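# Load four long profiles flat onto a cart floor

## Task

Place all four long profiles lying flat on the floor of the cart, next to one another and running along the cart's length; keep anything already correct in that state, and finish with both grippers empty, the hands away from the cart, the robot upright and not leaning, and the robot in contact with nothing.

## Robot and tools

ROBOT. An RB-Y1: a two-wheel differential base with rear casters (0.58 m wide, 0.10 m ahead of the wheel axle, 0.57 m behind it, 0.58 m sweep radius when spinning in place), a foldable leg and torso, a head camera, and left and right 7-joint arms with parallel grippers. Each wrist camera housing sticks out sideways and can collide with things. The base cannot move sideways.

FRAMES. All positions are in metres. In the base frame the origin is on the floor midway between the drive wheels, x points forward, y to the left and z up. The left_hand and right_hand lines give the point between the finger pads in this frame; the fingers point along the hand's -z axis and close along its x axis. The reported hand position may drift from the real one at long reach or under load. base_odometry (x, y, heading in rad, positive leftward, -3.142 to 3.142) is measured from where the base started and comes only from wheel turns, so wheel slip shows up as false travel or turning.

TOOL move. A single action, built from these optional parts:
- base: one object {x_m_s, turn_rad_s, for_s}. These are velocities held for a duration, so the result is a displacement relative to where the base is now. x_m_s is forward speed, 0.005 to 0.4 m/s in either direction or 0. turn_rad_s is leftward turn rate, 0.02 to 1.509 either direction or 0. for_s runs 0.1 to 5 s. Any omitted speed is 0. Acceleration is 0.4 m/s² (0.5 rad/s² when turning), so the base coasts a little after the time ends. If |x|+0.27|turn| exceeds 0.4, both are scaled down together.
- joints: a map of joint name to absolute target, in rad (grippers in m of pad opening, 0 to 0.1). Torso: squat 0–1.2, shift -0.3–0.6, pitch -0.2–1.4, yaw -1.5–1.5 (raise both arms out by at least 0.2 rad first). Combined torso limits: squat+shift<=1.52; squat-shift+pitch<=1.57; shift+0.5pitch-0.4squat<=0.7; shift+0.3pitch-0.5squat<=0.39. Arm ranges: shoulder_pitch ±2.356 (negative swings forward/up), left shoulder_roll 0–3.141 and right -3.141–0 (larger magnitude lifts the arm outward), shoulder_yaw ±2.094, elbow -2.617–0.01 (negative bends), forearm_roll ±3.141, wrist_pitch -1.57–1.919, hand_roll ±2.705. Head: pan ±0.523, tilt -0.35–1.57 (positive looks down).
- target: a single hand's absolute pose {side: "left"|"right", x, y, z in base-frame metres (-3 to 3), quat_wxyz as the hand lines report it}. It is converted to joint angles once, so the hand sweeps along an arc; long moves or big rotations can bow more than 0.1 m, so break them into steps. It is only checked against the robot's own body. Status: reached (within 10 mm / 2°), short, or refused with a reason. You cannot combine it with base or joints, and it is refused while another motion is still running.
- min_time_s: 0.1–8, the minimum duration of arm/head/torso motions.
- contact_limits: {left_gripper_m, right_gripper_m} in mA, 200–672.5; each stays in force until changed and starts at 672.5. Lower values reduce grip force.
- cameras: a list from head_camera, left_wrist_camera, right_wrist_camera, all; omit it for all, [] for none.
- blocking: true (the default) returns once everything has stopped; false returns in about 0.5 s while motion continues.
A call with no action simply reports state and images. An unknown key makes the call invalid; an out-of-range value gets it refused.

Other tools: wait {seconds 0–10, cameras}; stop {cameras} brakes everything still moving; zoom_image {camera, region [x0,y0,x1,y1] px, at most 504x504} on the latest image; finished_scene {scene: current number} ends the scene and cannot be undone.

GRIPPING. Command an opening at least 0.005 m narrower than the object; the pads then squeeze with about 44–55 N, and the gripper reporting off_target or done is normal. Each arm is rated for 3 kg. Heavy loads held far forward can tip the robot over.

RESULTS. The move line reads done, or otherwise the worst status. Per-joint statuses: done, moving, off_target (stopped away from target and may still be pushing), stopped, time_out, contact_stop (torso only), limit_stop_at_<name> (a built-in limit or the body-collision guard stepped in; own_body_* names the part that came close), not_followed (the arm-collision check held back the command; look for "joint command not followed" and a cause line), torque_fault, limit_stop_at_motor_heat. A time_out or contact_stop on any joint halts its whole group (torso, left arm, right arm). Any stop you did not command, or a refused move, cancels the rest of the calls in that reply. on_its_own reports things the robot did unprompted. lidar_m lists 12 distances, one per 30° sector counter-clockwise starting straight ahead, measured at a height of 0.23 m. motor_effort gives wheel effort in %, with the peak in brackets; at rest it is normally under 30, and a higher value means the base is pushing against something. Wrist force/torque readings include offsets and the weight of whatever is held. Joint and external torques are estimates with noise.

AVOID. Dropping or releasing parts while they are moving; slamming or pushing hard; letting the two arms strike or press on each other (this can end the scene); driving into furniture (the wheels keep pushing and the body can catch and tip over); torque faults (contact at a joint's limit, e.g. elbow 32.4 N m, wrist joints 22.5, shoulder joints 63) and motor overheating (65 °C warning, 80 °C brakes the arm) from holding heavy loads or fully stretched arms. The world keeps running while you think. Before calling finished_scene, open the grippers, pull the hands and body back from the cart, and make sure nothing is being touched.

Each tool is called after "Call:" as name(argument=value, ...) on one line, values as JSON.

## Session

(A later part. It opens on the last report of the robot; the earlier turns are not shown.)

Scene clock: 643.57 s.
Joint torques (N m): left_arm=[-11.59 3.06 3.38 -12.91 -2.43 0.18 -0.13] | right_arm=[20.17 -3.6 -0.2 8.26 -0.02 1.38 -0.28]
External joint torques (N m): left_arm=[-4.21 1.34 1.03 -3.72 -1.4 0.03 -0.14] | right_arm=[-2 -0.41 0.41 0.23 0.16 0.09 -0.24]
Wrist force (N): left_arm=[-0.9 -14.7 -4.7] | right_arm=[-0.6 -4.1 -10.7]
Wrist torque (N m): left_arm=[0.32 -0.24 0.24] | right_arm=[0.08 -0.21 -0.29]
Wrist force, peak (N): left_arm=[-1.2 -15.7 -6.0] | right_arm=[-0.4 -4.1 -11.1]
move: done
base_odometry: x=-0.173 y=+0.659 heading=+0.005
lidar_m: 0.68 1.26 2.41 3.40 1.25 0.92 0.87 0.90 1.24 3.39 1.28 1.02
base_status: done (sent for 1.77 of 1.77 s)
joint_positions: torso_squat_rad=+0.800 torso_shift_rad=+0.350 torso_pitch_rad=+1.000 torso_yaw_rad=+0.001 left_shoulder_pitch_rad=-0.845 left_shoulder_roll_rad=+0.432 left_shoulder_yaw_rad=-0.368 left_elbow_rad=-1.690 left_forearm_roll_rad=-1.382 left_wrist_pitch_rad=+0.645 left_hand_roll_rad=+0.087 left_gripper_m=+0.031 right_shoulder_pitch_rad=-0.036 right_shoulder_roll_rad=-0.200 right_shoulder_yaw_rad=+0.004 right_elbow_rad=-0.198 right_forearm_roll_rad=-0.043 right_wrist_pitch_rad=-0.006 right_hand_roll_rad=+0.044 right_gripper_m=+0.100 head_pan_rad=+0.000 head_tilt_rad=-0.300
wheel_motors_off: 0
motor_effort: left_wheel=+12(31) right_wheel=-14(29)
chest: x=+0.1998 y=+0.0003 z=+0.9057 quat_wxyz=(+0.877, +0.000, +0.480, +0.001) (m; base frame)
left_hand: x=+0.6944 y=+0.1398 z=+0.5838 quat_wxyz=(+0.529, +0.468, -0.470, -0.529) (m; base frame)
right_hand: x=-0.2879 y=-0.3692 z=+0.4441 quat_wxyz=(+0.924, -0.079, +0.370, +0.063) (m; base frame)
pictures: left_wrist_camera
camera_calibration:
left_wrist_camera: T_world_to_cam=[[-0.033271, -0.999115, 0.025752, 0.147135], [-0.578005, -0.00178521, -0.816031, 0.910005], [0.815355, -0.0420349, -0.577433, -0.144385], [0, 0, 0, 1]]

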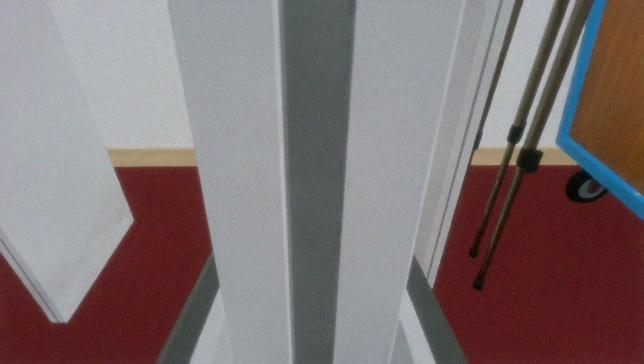

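Call:
move(target={"side":"left","x":0.68,"y":0.137,"z":0.78,"quat_wxyz":[0.530,0.468,-0.468,-0.530]}, min_time_s=2, cameras=[])

Call:
move(base={"turn_rad_s":0.5,"for_s":3.14}, cameras=[])

Call:
move(base={"x_m_s":-0.3,"for_s":4.27}, cameras=[])

Call:
move(base={"turn_rad_s":-0.5015,"for_s":3.14}, cameras=[])

Call:
move(target={"side":"left","x":0.68,"y":0.12,"z":0.82,"quat_wxyz":[0.68,0.26,-0.62,-0.29]}, min_time_s=2.5, cameras=[])

Call:
move(target={"side":"left","x":0.68,"y":0.11,"z":0.85,"quat_wxyz":[0.81,0,-0.585,0]}, min_time_s=2.5, cameras=[])

Call:
move(target={"side":"left","x":0.72,"y":0.092,"z":0.78,"quat_wxyz":[0.935,0,-0.354,0]}, min_time_s=2.5, cameras=["head_camera"])

Scene clock: 657.07 s.
Joint torques (N m): left_arm=[-12.5 3.61 4.3 -12.47 -2.25 -3.14 -0.03] | right_arm=[20.7 -2.4 -0.17 8.22 -0.05 1.44 -0.26]
External joint torques (N m): left_arm=[-4.72 1.52 1.45 -4.01 -1.19 -1.79 -0.04] | right_arm=[-1.47 0.79 0.44 0.19 0.13 0.16 -0.22]
Wrist force (N): left_arm=[-1.0 -15.2 -5.5] | right_arm=[-0.4 -4.2 -10.7]
Wrist torque (N m): left_arm=[0.10 -0.23 0.28] | right_arm=[0.10 -0.19 -0.27]
Wrist force, peak (N): left_arm=[0.2 -16.9 -4.4] | right_arm=[-0.4 -4.0 -11.0]
move: done
base_odometry: x=-0.173 y=+0.659 heading=+0.005
lidar_m: 0.64 1.26 2.41 3.40 1.26 0.92 0.87 0.90 1.25 3.39 1.28 1.05
joint_positions: torso_squat_rad=+0.800 torso_shift_rad=+0.350 torso_pitch_rad=+1.000 torso_yaw_rad=+0.001 left_shoulder_pitch_rad=-0.925 left_shoulder_roll_rad=+0.498 left_shoulder_yaw_rad=-0.311 left_elbow_rad=-2.419 left_forearm_roll_rad=-0.644 left_wrist_pitch_rad=+1.079 left_hand_roll_rad=-0.807 left_gripper_m=+0.031 right_shoulder_pitch_rad=-0.036 right_shoulder_roll_rad=-0.200 right_shoulder_yaw_rad=+0.004 right_elbow_rad=-0.198 right_forearm_roll_rad=-0.043 right_wrist_pitch_rad=-0.006 right_hand_roll_rad=+0.044 right_gripper_m=+0.100 head_pan_rad=+0.000 head_tilt_rad=-0.300
joint_status: all done
wheel_motors_off: 0
motor_effort: left_wheel=+13(13) right_wheel=-13(15)
chest: x=+0.1998 y=+0.0003 z=+0.9057 quat_wxyz=(+0.877, +0.000, +0.480, +0.001) (m; base frame)
left_hand: x=+0.6793 y=+0.1363 z=+0.7786 quat_wxyz=(+0.529, +0.468, -0.469, -0.530) (m; base frame)
left_hand_status: reached (checked arc, planned for 2.0 s): 2 mm and 0.2 deg off.
right_hand: x=-0.2879 y=-0.3692 z=+0.4441 quat_wxyz=(+0.924, -0.079, +0.370, +0.063) (m; base frame)
pictures: none

Scene clock: 661.50 s.
Joint torques (N m): left_arm=[-12.32 3.23 4.25 -12.16 -2.36 -2.92 0.12] | right_arm=[20.65 -2.74 -0.56 8.18 -0.09 1.41 -0.27]
External joint torques (N m): left_arm=[-4.55 1.14 1.4 -3.7 -1.3 -1.58 0.11] | right_arm=[-1.52 0.45 0.05 0.14 0.09 0.12 -0.23]
Wrist force (N): left_arm=[-0.6 -15.0 -5.2] | right_arm=[-0.2 -4.0 -10.6]
Wrist torque (N m): left_arm=[0.05 -0.17 0.28] | right_arm=[0.08 -0.16 -0.28]
Wrist force, peak (N): left_arm=[-0.9 -15.7 -6.0] | right_arm=[-0.2 -4.2 -11.1]
move: done
base_odometry: x=-0.173 y=+0.659 heading=+1.571
lidar_m: 0.65 1.23 0.92 0.88 0.92 1.26 3.45 1.28 1.06 1.04 1.27 2.41
base_status: done (sent for 3.13 of 3.13 s)
joint_positions: torso_squat_rad=+0.800 torso_shift_rad=+0.350 torso_pitch_rad=+1.000 torso_yaw_rad=+0.001 left_shoulder_pitch_rad=-0.925 left_shoulder_roll_rad=+0.499 left_shoulder_yaw_rad=-0.311 left_elbow_rad=-2.419 left_forearm_roll_rad=-0.644 left_wrist_pitch_rad=+1.079 left_hand_roll_rad=-0.807 left_gripper_m=+0.031 right_shoulder_pitch_rad=-0.036 right_shoulder_roll_rad=-0.200 right_shoulder_yaw_rad=+0.004 right_elbow_rad=-0.198 right_forearm_roll_rad=-0.043 right_wrist_pitch_rad=-0.006 right_hand_roll_rad=+0.044 right_gripper_m=+0.100 head_pan_rad=+0.000 head_tilt_rad=-0.300
wheel_motors_off: 0
motor_effort: left_wheel=-1(26) right_wheel=+7(36)
chest: x=+0.1998 y=+0.0003 z=+0.9057 quat_wxyz=(+0.877, +0.000, +0.480, +0.001) (m; base frame)
left_hand: x=+0.6793 y=+0.1364 z=+0.7786 quat_wxyz=(+0.529, +0.468, -0.469, -0.530) (m; base frame)
right_hand: x=-0.2879 y=-0.3692 z=+0.4441 quat_wxyz=(+0.924, -0.079, +0.370, +0.063) (m; base frame)
pictures: none

Scene clock: 666.93 s.
Joint torques (N m): left_arm=[-12.42 3.32 4.5 -12.35 -2.31 -3.4 0.13] | right_arm=[20.7 -2.98 -0.37 8.06 0 1.33 -0.39]
External joint torques (N m): left_arm=[-4.64 1.23 1.65 -3.84 -1.25 -1.99 0.11] | right_arm=[-1.47 0.2 0.25 0.03 0.18 0.04 -0.36]
Wrist force (N): left_arm=[-0.7 -15.6 -5.5] | right_arm=[-0.5 -4.2 -10.7]
Wrist torque (N m): left_arm=[-0.19 -0.18 0.30] | right_arm=[0.09 -0.20 -0.27]
Wrist force, peak (N): left_arm=[0.0 -16.1 -6.7] | right_arm=[-0.7 -4.2 -11.0]
move: done
base_odometry: x=-0.173 y=-0.622 heading=+1.571
lidar_m: 0.65 1.24 0.92 0.88 0.93 1.26 3.47 2.39 0.92 0.88 0.93 1.61
base_status: done (sent for 4.27 of 4.27 s)
joint_positions: torso_squat_rad=+0.800 torso_shift_rad=+0.350 torso_pitch_rad=+1.000 torso_yaw_rad=+0.001 left_shoulder_pitch_rad=-0.925 left_shoulder_roll_rad=+0.499 left_shoulder_yaw_rad=-0.311 left_elbow_rad=-2.419 left_forearm_roll_rad=-0.644 left_wrist_pitch_rad=+1.079 left_hand_roll_rad=-0.807 left_gripper_m=+0.031 right_shoulder_pitch_rad=-0.036 right_shoulder_roll_rad=-0.200 right_shoulder_yaw_rad=+0.004 right_elbow_rad=-0.198 right_forearm_roll_rad=-0.043 right_wrist_pitch_rad=-0.006 right_hand_roll_rad=+0.044 right_gripper_m=+0.100 head_pan_rad=+0.000 head_tilt_rad=-0.300
wheel_motors_off: 0
motor_effort: left_wheel=+3(38) right_wheel=+1(27)
chest: x=+0.1998 y=+0.0003 z=+0.9057 quat_wxyz=(+0.877, +0.000, +0.480, +0.001) (m; base frame)
left_hand: x=+0.6793 y=+0.1364 z=+0.7787 quat_wxyz=(+0.529, +0.468, -0.469, -0.530) (m; base frame)
right_hand: x=-0.2879 y=-0.3692 z=+0.4441 quat_wxyz=(+0.924, -0.079, +0.370, +0.063) (m; base frame)
pictures: none

Scene clock: 671.40 s.
Joint torques (N m): left_arm=[-11.88 3.43 3.92 -12.03 -2.45 -2.9 0.23] | right_arm=[20.82 -3.11 -0.15 8.22 0.03 1.42 -0.3]
External joint torques (N m): left_arm=[-4.1 1.34 1.07 -3.57 -1.39 -1.55 0.22] | right_arm=[-1.35 0.07 0.46 0.19 0.21 0.13 -0.26]
Wrist force (N): left_arm=[-0.7 -15.1 -5.4] | right_arm=[-0.3 -4.0 -10.7]
Wrist torque (N m): left_arm=[0.07 -0.19 0.25] | right_arm=[0.09 -0.19 -0.29]
Wrist force, peak (N): left_arm=[-1.2 -15.8 -5.9] | right_arm=[-0.5 -4.2 -11.0]
move: done
base_odometry: x=-0.173 y=-0.622 heading=+0.000
lidar_m: 0.65 0.95 1.62 3.45 1.26 0.92 0.86 0.90 1.23 3.35 2.40 0.93
base_status: done (sent for 3.13 of 3.13 s)
joint_positions: torso_squat_rad=+0.800 torso_shift_rad=+0.350 torso_pitch_rad=+1.000 torso_yaw_rad=+0.001 left_shoulder_pitch_rad=-0.925 left_shoulder_roll_rad=+0.499 left_shoulder_yaw_rad=-0.311 left_elbow_rad=-2.419 left_forearm_roll_rad=-0.644 left_wrist_pitch_rad=+1.079 left_hand_roll_rad=-0.807 left_gripper_m=+0.031 right_shoulder_pitch_rad=-0.036 right_shoulder_roll_rad=-0.200 right_shoulder_yaw_rad=+0.004 right_elbow_rad=-0.198 right_forearm_roll_rad=-0.043 right_wrist_pitch_rad=-0.006 right_hand_roll_rad=+0.044 right_gripper_m=+0.100 head_pan_rad=+0.000 head_tilt_rad=-0.300
wheel_motors_off: 0
motor_effort: left_wheel=+10(35) right_wheel=-3(29)
chest: x=+0.1998 y=+0.0003 z=+0.9057 quat_wxyz=(+0.877, +0.000, +0.480, +0.001) (m; base frame)
left_hand: x=+0.6793 y=+0.1364 z=+0.7787 quat_wxyz=(+0.529, +0.468, -0.469, -0.530) (m; base frame)
right_hand: x=-0.2879 y=-0.3692 z=+0.4441 quat_wxyz=(+0.924, -0.079, +0.370, +0.063) (m; base frame)
pictures: none

Scene clock: 674.23 s.
Joint torques (N m): left_arm=[-12.46 -2.36 0.55 -11.86 -1.1 -4.04 0.23] | right_arm=[20.63 -3.64 -0.5 8.48 0.01 1.47 -0.36]
External joint torques (N m): left_arm=[-4.17 -1.57 0.46 -3.85 -0.55 -2.31 0.26] | right_arm=[-1.54 -0.45 0.11 0.44 0.19 0.18 -0.32]
Wrist force (N): left_arm=[-11.4 -11.2 -5.0] | right_arm=[-0.3 -3.9 -10.7]
Wrist torque (N m): left_arm=[0.04 -0.42 0.32] | right_arm=[0.05 -0.16 -0.28]
Wrist force, peak (N): left_arm=[-11.3 -12.0 -5.2] | right_arm=[-0.5 -4.1 -11.0]
move: done
base_odometry: x=-0.173 y=-0.622 heading=+0.000
lidar_m: 0.88 0.93 1.62 3.44 1.26 0.93 0.87 0.90 1.24 3.36 2.42 0.92
joint_positions: torso_squat_rad=+0.800 torso_shift_rad=+0.350 torso_pitch_rad=+1.000 torso_yaw_rad=+0.001 left_shoulder_pitch_rad=-0.970 left_shoulder_roll_rad=+0.179 left_shoulder_yaw_rad=-0.210 left_elbow_rad=-2.470 left_forearm_roll_rad=-0.575 left_wrist_pitch_rad=+1.034 left_hand_roll_rad=-0.424 left_gripper_m=+0.031 right_shoulder_pitch_rad=-0.036 right_shoulder_roll_rad=-0.200 right_shoulder_yaw_rad=+0.004 right_elbow_rad=-0.198 right_forearm_roll_rad=-0.043 right_wrist_pitch_rad=-0.006 right_hand_roll_rad=+0.044 right_gripper_m=+0.100 head_pan_rad=+0.000 head_tilt_rad=-0.300
joint_status: all done
wheel_motors_off: 0
motor_effort: left_wheel=+10(10) right_wheel=-2(3)
chest: x=+0.1998 y=+0.0003 z=+0.9057 quat_wxyz=(+0.877, +0.000, +0.480, +0.001) (m; base frame)
left_hand: x=+0.6799 y=+0.1200 z=+0.8190 quat_wxyz=(+0.681, +0.260, -0.619, -0.291) (m; base frame)
left_hand_status: reached (checked arc, planned for 2.5 s): 1 mm and 0.2 deg off.
right_hand: x=-0.2879 y=-0.3692 z=+0.4441 quat_wxyz=(+0.924, -0.079, +0.370, +0.063) (m; base frame)
pictures: none

Scene clock: 677.07 s.
Joint torques (N m): left_arm=[-16.37 -2.7 -1.37 -8.97 -0.28 -3.9 0.42] | right_arm=[20.61 -2.64 -0.15 8.41 -0.05 1.34 -0.27]
External joint torques (N m): left_arm=[-5.34 -0.9 -0.05 -3.45 -0.16 -2.11 0.47] | right_arm=[-1.56 0.55 0.47 0.37 0.13 0.05 -0.23]
Wrist force (N): left_arm=[-15.4 -0.1 -8.3] | right_arm=[-0.4 -4.1 -10.8]
Wrist torque (N m): left_arm=[-0.30 -0.51 0.34] | right_arm=[0.10 -0.19 -0.27]
Wrist force, peak (N): left_arm=[-16.0 -0.9 -8.1] | right_arm=[-0.4 -3.9 -11.1]
move: done
base_odometry: x=-0.173 y=-0.622 heading=+0.000
lidar_m: 0.88 0.92 1.61 3.43 1.26 0.93 0.87 0.90 1.24 3.35 2.41 0.90
joint_positions: torso_squat_rad=+0.800 torso_shift_rad=+0.350 torso_pitch_rad=+1.000 torso_yaw_rad=+0.001 left_shoulder_pitch_rad=-1.287 left_shoulder_roll_rad=+0.000 left_shoulder_yaw_rad=-0.122 left_elbow_rad=-2.512 left_forearm_roll_rad=-0.515 left_wrist_pitch_rad=+1.517 left_hand_roll_rad=+0.069 left_gripper_m=+0.031 right_shoulder_pitch_rad=-0.036 right_shoulder_roll_rad=-0.200 right_shoulder_yaw_rad=+0.004 right_elbow_rad=-0.198 right_forearm_roll_rad=-0.043 right_wrist_pitch_rad=-0.006 right_hand_roll_rad=+0.044 right_gripper_m=+0.100 head_pan_rad=+0.000 head_tilt_rad=-0.300
joint_status: all done
wheel_motors_off: 0
motor_effort: left_wheel=+10(11) right_wheel=+0(4)
chest: x=+0.1998 y=+0.0003 z=+0.9057 quat_wxyz=(+0.877, +0.000, +0.480, +0.001) (m; base frame)
left_hand: x=+0.6795 y=+0.1099 z=+0.8492 quat_wxyz=(+0.809, +0.000, -0.587, -0.001) (m; base frame)
left_hand_status: reached (checked arc, planned for 2.5 s): 1 mm and 0.3 deg off.
right_hand: x=-0.2879 y=-0.3692 z=+0.4441 quat_wxyz=(+0.924, -0.079, +0.370, +0.063) (m; base frame)
pictures: none

Scene clock: 679.90 s.
Joint torques (N m): left_arm=[-22.52 -0.91 -1.32 -8.37 0.08 -2.78 -0.19] | right_arm=[20.23 -2.98 -0.39 8.32 -0.07 1.34 -0.28]
External joint torques (N m): left_arm=[-6.19 -0.89 0.7 -2.44 0.14 -1.49 -0.15] | right_arm=[-1.94 0.21 0.22 0.29 0.11 0.05 -0.24]
Wrist force (N): left_arm=[-11.3 0.0 -14.2] | right_arm=[-0.5 -4.0 -10.9]
Wrist torque (N m): left_arm=[-0.31 -0.46 0.34] | right_arm=[0.08 -0.20 -0.27]
Wrist force, peak (N): left_arm=[-13.8 -0.8 -12.5] | right_arm=[-0.6 -4.2 -10.9]
move: done
base_odometry: x=-0.173 y=-0.622 heading=+0.000
lidar_m: 0.88 0.93 1.61 3.45 1.25 0.92 0.86 0.90 1.23 3.36 2.41 0.92
joint_positions: torso_squat_rad=+0.800 torso_shift_rad=+0.350 torso_pitch_rad=+1.000 torso_yaw_rad=+0.001 left_shoulder_pitch_rad=-1.650 left_shoulder_roll_rad=+0.000 left_shoulder_yaw_rad=+0.112 left_elbow_rad=-2.064 left_forearm_roll_rad=-0.416 left_wrist_pitch_rad=+1.919 left_hand_roll_rad=+0.051 left_gripper_m=+0.031 right_shoulder_pitch_rad=-0.036 right_shoulder_roll_rad=-0.200 right_shoulder_yaw_rad=+0.004 right_elbow_rad=-0.198 right_forearm_roll_rad=-0.043 right_wrist_pitch_rad=-0.006 right_hand_roll_rad=+0.044 right_gripper_m=+0.100 head_pan_rad=+0.000 head_tilt_rad=-0.300
joint_status: all done
wheel_motors_off: 0
motor_effort: left_wheel=+9(11) right_wheel=-1(4)
chest: x=+0.1998 y=+0.0003 z=+0.9057 quat_wxyz=(+0.877, +0.000, +0.480, +0.001) (m; base frame)
left_hand: x=+0.7197 y=+0.0922 z=+0.7791 quat_wxyz=(+0.935, +0.000, -0.353, +0.000) (m; base frame)
left_hand_status: reached (checked arc, planned for 2.5 s): 1 mm and 0.1 deg off.
right_hand: x=-0.2879 y=-0.3692 z=+0.4441 quat_wxyz=(+0.924, -0.079, +0.370, +0.063) (m; base frame)
pictures: head_camera
camera_calibration:
head_camera: T_world_to_cam=[[-0.058095, -0.998292, 0.00616196, 0.0218985], [-0.606082, 0.0303646, -0.794822, 1.07809], [0.793278, -0.0499099, -0.606811, 0.243637], [0, 0, 0, 1]]

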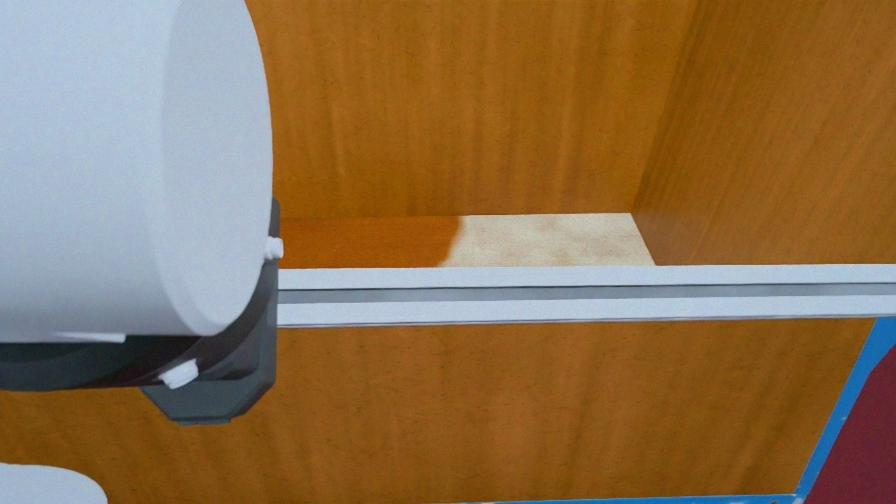

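Call:
move(base={"x_m_s":0.15,"for_s":3.07}, joints={"head_pan_rad":-0.4,"head_tilt_rad":0.1}, cameras=["head_camera"])

Call:
move(target={"side":"left","x":0.68,"y":0.092,"z":0.62,"quat_wxyz":[0.983,0,-0.184,0]}, min_time_s=2, cameras=[])

Call:
move(target={"side":"left","x":0.67,"y":0.09,"z":0.45,"quat_wxyz":[0.996,0,-0.087,0]}, min_time_s=2, cameras=["head_camera"])

Call:
move(joints={"head_pan_rad":0.52,"head_tilt_rad":0.15}, cameras=["head_camera"])

Scene clock: 692.00 s.
Joint torques (N m): left_arm=[-20.43 -0.61 -2.44 -8.55 -0.25 -2.75 -0.15] | right_arm=[20.98 -3.02 -0.11 8.35 -0.05 1.37 -0.27]
External joint torques (N m): left_arm=[-4.11 -0.58 -0.42 -2.62 -0.2 -1.45 -0.12] | right_arm=[-1.2 0.16 0.5 0.31 0.12 0.08 -0.24]
Wrist force (N): left_arm=[-11.6 -0.2 -14.0] | right_arm=[-0.3 -3.8 -10.7]
Wrist torque (N m): left_arm=[-0.24 -0.47 0.28] | right_arm=[0.06 -0.18 -0.28]
Wrist force, peak (N): left_arm=[-11.6 -0.5 -15.8] | right_arm=[-0.5 -4.2 -11.1]
move: done
base_odometry: x=+0.287 y=-0.621 heading=+0.000
lidar_m: 0.42 0.44 0.63 4.82 1.92 1.40 1.32 1.37 1.88 4.92 0.59 0.43
base_status: done (sent for 3.07 of 3.07 s)
joint_positions: torso_squat_rad=+0.800 torso_shift_rad=+0.350 torso_pitch_rad=+1.001 torso_yaw_rad=+0.001 left_shoulder_pitch_rad=-1.651 left_shoulder_roll_rad=+0.000 left_shoulder_yaw_rad=+0.112 left_elbow_rad=-2.064 left_forearm_roll_rad=-0.416 left_wrist_pitch_rad=+1.919 left_hand_roll_rad=+0.051 left_gripper_m=+0.031 right_shoulder_pitch_rad=-0.036 right_shoulder_roll_rad=-0.200 right_shoulder_yaw_rad=+0.004 right_elbow_rad=-0.198 right_forearm_roll_rad=-0.043 right_wrist_pitch_rad=-0.006 right_hand_roll_rad=+0.044 right_gripper_m=+0.100 head_pan_rad=-0.400 head_tilt_rad=+0.100
joint_status: all done
wheel_motors_off: 0
motor_effort: left_wheel=+1(41) right_wheel=+0(27)
chest: x=+0.1999 y=+0.0003 z=+0.9056 quat_wxyz=(+0.877, +0.000, +0.480, +0.001) (m; base frame)
left_hand: x=+0.7198 y=+0.0921 z=+0.7790 quat_wxyz=(+0.936, +0.000, -0.353, +0.000) (m; base frame)
right_hand: x=-0.2878 y=-0.3692 z=+0.4440 quat_wxyz=(+0.924, -0.079, +0.370, +0.063) (m; base frame)
pictures: head_camera
camera_calibration:
head_camera: T_world_to_cam=[[-0.2585, -0.899406, 0.352485, -0.246563], [-0.859261, 0.0473457, -0.509342, 0.890261], [0.441417, -0.434542, -0.785064, 0.554775], [0, 0, 0, 1]]

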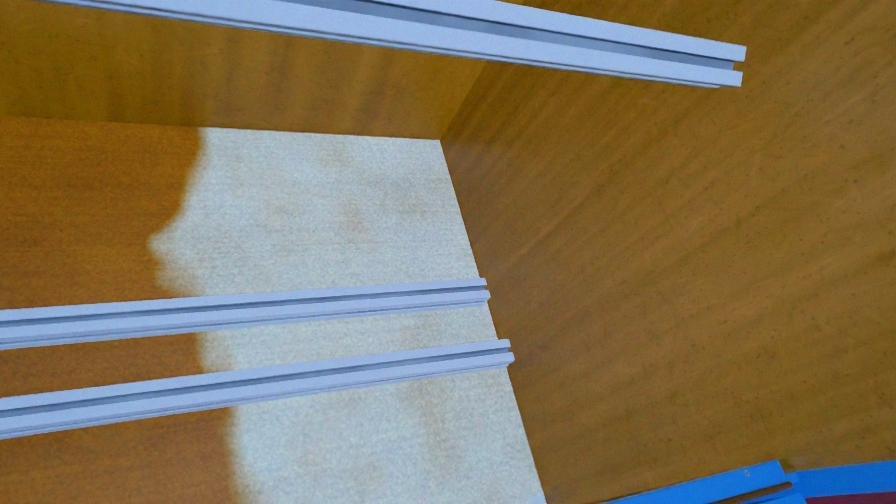

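Scene clock: 694.33 s.
Joint torques (N m): left_arm=[-19.22 1.14 -1.8 -10.25 0.1 -1.55 0.73] | right_arm=[20.42 -3.2 0 8.57 -0.02 1.34 -0.24]
External joint torques (N m): left_arm=[-4.05 1.82 0.2 -2.43 0.19 -0.8 0.75] | right_arm=[-1.76 -0.02 0.61 0.53 0.16 0.05 -0.2]
Wrist force (N): left_arm=[-6.7 -0.3 -17.5] | right_arm=[-0.1 -4.0 -11.0]
Wrist torque (N m): left_arm=[-0.28 -0.34 0.29] | right_arm=[0.08 -0.16 -0.27]
Wrist force, peak (N): left_arm=[-6.7 -0.6 -18.2] | right_arm=[-0.4 -4.2 -11.1]
move: done
base_odometry: x=+0.287 y=-0.621 heading=+0.000
lidar_m: 0.42 0.44 0.62 4.81 1.92 1.41 1.32 1.38 1.87 4.91 0.60 0.44
joint_positions: torso_squat_rad=+0.800 torso_shift_rad=+0.350 torso_pitch_rad=+1.001 torso_yaw_rad=+0.001 left_shoulder_pitch_rad=-1.425 left_shoulder_roll_rad=+0.002 left_shoulder_yaw_rad=+0.124 left_elbow_rad=-1.842 left_forearm_roll_rad=-0.292 left_wrist_pitch_rad=+1.841 left_hand_roll_rad=+0.148 left_gripper_m=+0.031 right_shoulder_pitch_rad=-0.036 right_shoulder_roll_rad=-0.200 right_shoulder_yaw_rad=+0.004 right_elbow_rad=-0.198 right_forearm_roll_rad=-0.043 right_wrist_pitch_rad=-0.006 right_hand_roll_rad=+0.044 right_gripper_m=+0.100 head_pan_rad=-0.400 head_tilt_rad=+0.100
joint_status: all done
wheel_motors_off: 0
motor_effort: left_wheel=+1(1) right_wheel=-2(5)
chest: x=+0.1999 y=+0.0003 z=+0.9056 quat_wxyz=(+0.877, +0.000, +0.480, +0.001) (m; base frame)
left_hand: x=+0.6795 y=+0.0920 z=+0.6195 quat_wxyz=(+0.983, +0.000, -0.183, +0.000) (m; base frame)
left_hand_status: reached (checked arc, planned for 2.0 s): 1 mm and 0.1 deg off.
right_hand: x=-0.2878 y=-0.3692 z=+0.4440 quat_wxyz=(+0.924, -0.079, +0.370, +0.063) (m; base frame)
pictures: none

Scene clock: 696.67 s.
Joint torques (N m): left_arm=[-19.44 1.24 -1.72 -10.78 0.16 -0.78 0.68] | right_arm=[20.63 -3.11 -0.76 8.14 0.12 1.35 -0.33]
External joint torques (N m): left_arm=[-3.74 1.41 -0.14 -2.34 0.22 -0.38 0.68] | right_arm=[-1.54 0.08 -0.15 0.11 0.3 0.06 -0.29]
Wrist force (N): left_arm=[-3.4 -0.5 -18.6] | right_arm=[-0.5 -4.2 -11.0]
Wrist torque (N m): left_arm=[-0.32 -0.20 0.27] | right_arm=[0.11 -0.20 -0.27]
Wrist force, peak (N): left_arm=[-3.9 -1.0 -19.2] | right_arm=[-0.4 -4.2 -11.1]
move: done
base_odometry: x=+0.287 y=-0.621 heading=+0.000
lidar_m: 0.42 0.45 0.63 4.82 1.92 1.40 1.33 1.38 1.89 4.92 0.59 0.45
joint_positions: torso_squat_rad=+0.800 torso_shift_rad=+0.350 torso_pitch_rad=+1.001 torso_yaw_rad=+0.001 left_shoulder_pitch_rad=-1.418 left_shoulder_roll_rad=+0.046 left_shoulder_yaw_rad=+0.196 left_elbow_rad=-1.220 left_forearm_roll_rad=-0.205 left_wrist_pitch_rad=+1.411 left_hand_roll_rad=+0.227 left_gripper_m=+0.031 right_shoulder_pitch_rad=-0.036 right_shoulder_roll_rad=-0.200 right_shoulder_yaw_rad=+0.004 right_elbow_rad=-0.198 right_forearm_roll_rad=-0.043 right_wrist_pitch_rad=-0.006 right_hand_roll_rad=+0.044 right_gripper_m=+0.100 head_pan_rad=-0.400 head_tilt_rad=+0.100
joint_status: all done
wheel_motors_off: 0
motor_effort: left_wheel=+0(2) right_wheel=-3(5)
chest: x=+0.1999 y=+0.0003 z=+0.9056 quat_wxyz=(+0.877, +0.000, +0.480, +0.001) (m; base frame)
left_hand: x=+0.6692 y=+0.0901 z=+0.4495 quat_wxyz=(+0.996, +0.000, -0.086, +0.000) (m; base frame)
left_hand_status: reached (checked arc, planned for 2.0 s): 1 mm and 0.1 deg off.
right_hand: x=-0.2878 y=-0.3692 z=+0.4440 quat_wxyz=(+0.924, -0.079, +0.370, +0.063) (m; base frame)
pictures: head_camera
camera_calibration:
head_camera: T_world_to_cam=[[-0.258503, -0.899406, 0.352483, -0.246563], [-0.859256, 0.0473455, -0.50935, 0.890264], [0.441424, -0.434542, -0.785059, 0.554776], [0, 0, 0, 1]]

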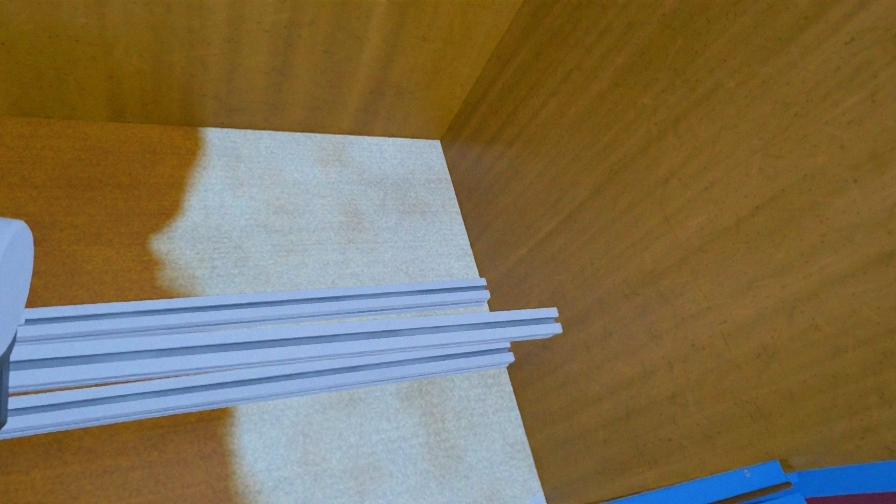

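Scene clock: 697.93 s.
Joint torques (N m): left_arm=[-20.47 0.83 -0.85 -10.94 -0.03 -0.67 0.53] | right_arm=[20.99 -2.74 -0.55 8.28 0.17 1.45 -0.3]
External joint torques (N m): left_arm=[-4.77 1.01 0.73 -2.51 0.03 -0.28 0.54] | right_arm=[-1.18 0.44 0.07 0.24 0.35 0.16 -0.27]
Wrist force (N): left_arm=[-3.4 -0.3 -18.8] | right_arm=[-0.3 -4.1 -10.6]
Wrist torque (N m): left_arm=[-0.26 -0.23 0.26] | right_arm=[0.09 -0.19 -0.27]
Wrist force, peak (N): left_arm=[-3.3 0.0 -18.8] | right_arm=[-0.4 -4.3 -10.9]
move: done
base_odometry: x=+0.287 y=-0.621 heading=+0.000
lidar_m: 0.41 0.44 0.62 4.82 1.91 1.40 1.33 1.37 1.88 4.91 0.59 0.44
joint_positions: torso_squat_rad=+0.800 torso_shift_rad=+0.350 torso_pitch_rad=+1.001 torso_yaw_rad=+0.001 left_shoulder_pitch_rad=-1.418 left_shoulder_roll_rad=+0.046 left_shoulder_yaw_rad=+0.196 left_elbow_rad=-1.220 left_forearm_roll_rad=-0.205 left_wrist_pitch_rad=+1.411 left_hand_roll_rad=+0.227 left_gripper_m=+0.031 right_shoulder_pitch_rad=-0.036 right_shoulder_roll_rad=-0.200 right_shoulder_yaw_rad=+0.004 right_elbow_rad=-0.198 right_forearm_roll_rad=-0.043 right_wrist_pitch_rad=-0.006 right_hand_roll_rad=+0.044 right_gripper_m=+0.100 head_pan_rad=+0.520 head_tilt_rad=+0.150
joint_status: all done
wheel_motors_off: 0
motor_effort: left_wheel=+1(1) right_wheel=-2(5)
chest: x=+0.1999 y=+0.0003 z=+0.9056 quat_wxyz=(+0.877, +0.000, +0.480, +0.001) (m; base frame)
left_hand: x=+0.6692 y=+0.0901 z=+0.4495 quat_wxyz=(+0.996, +0.000, -0.086, +0.000) (m; base frame)
right_hand: x=-0.2878 y=-0.3692 z=+0.4440 quat_wxyz=(+0.924, -0.079, +0.370, +0.063) (m; base frame)
pictures: head_camera
camera_calibration:
head_camera: T_world_to_cam=[[0.222043, -0.892699, -0.392155, 0.311713], [-0.892557, -0.0242021, -0.450284, 0.844182], [0.392477, 0.450003, -0.802159, 0.589999], [0, 0, 0, 1]]

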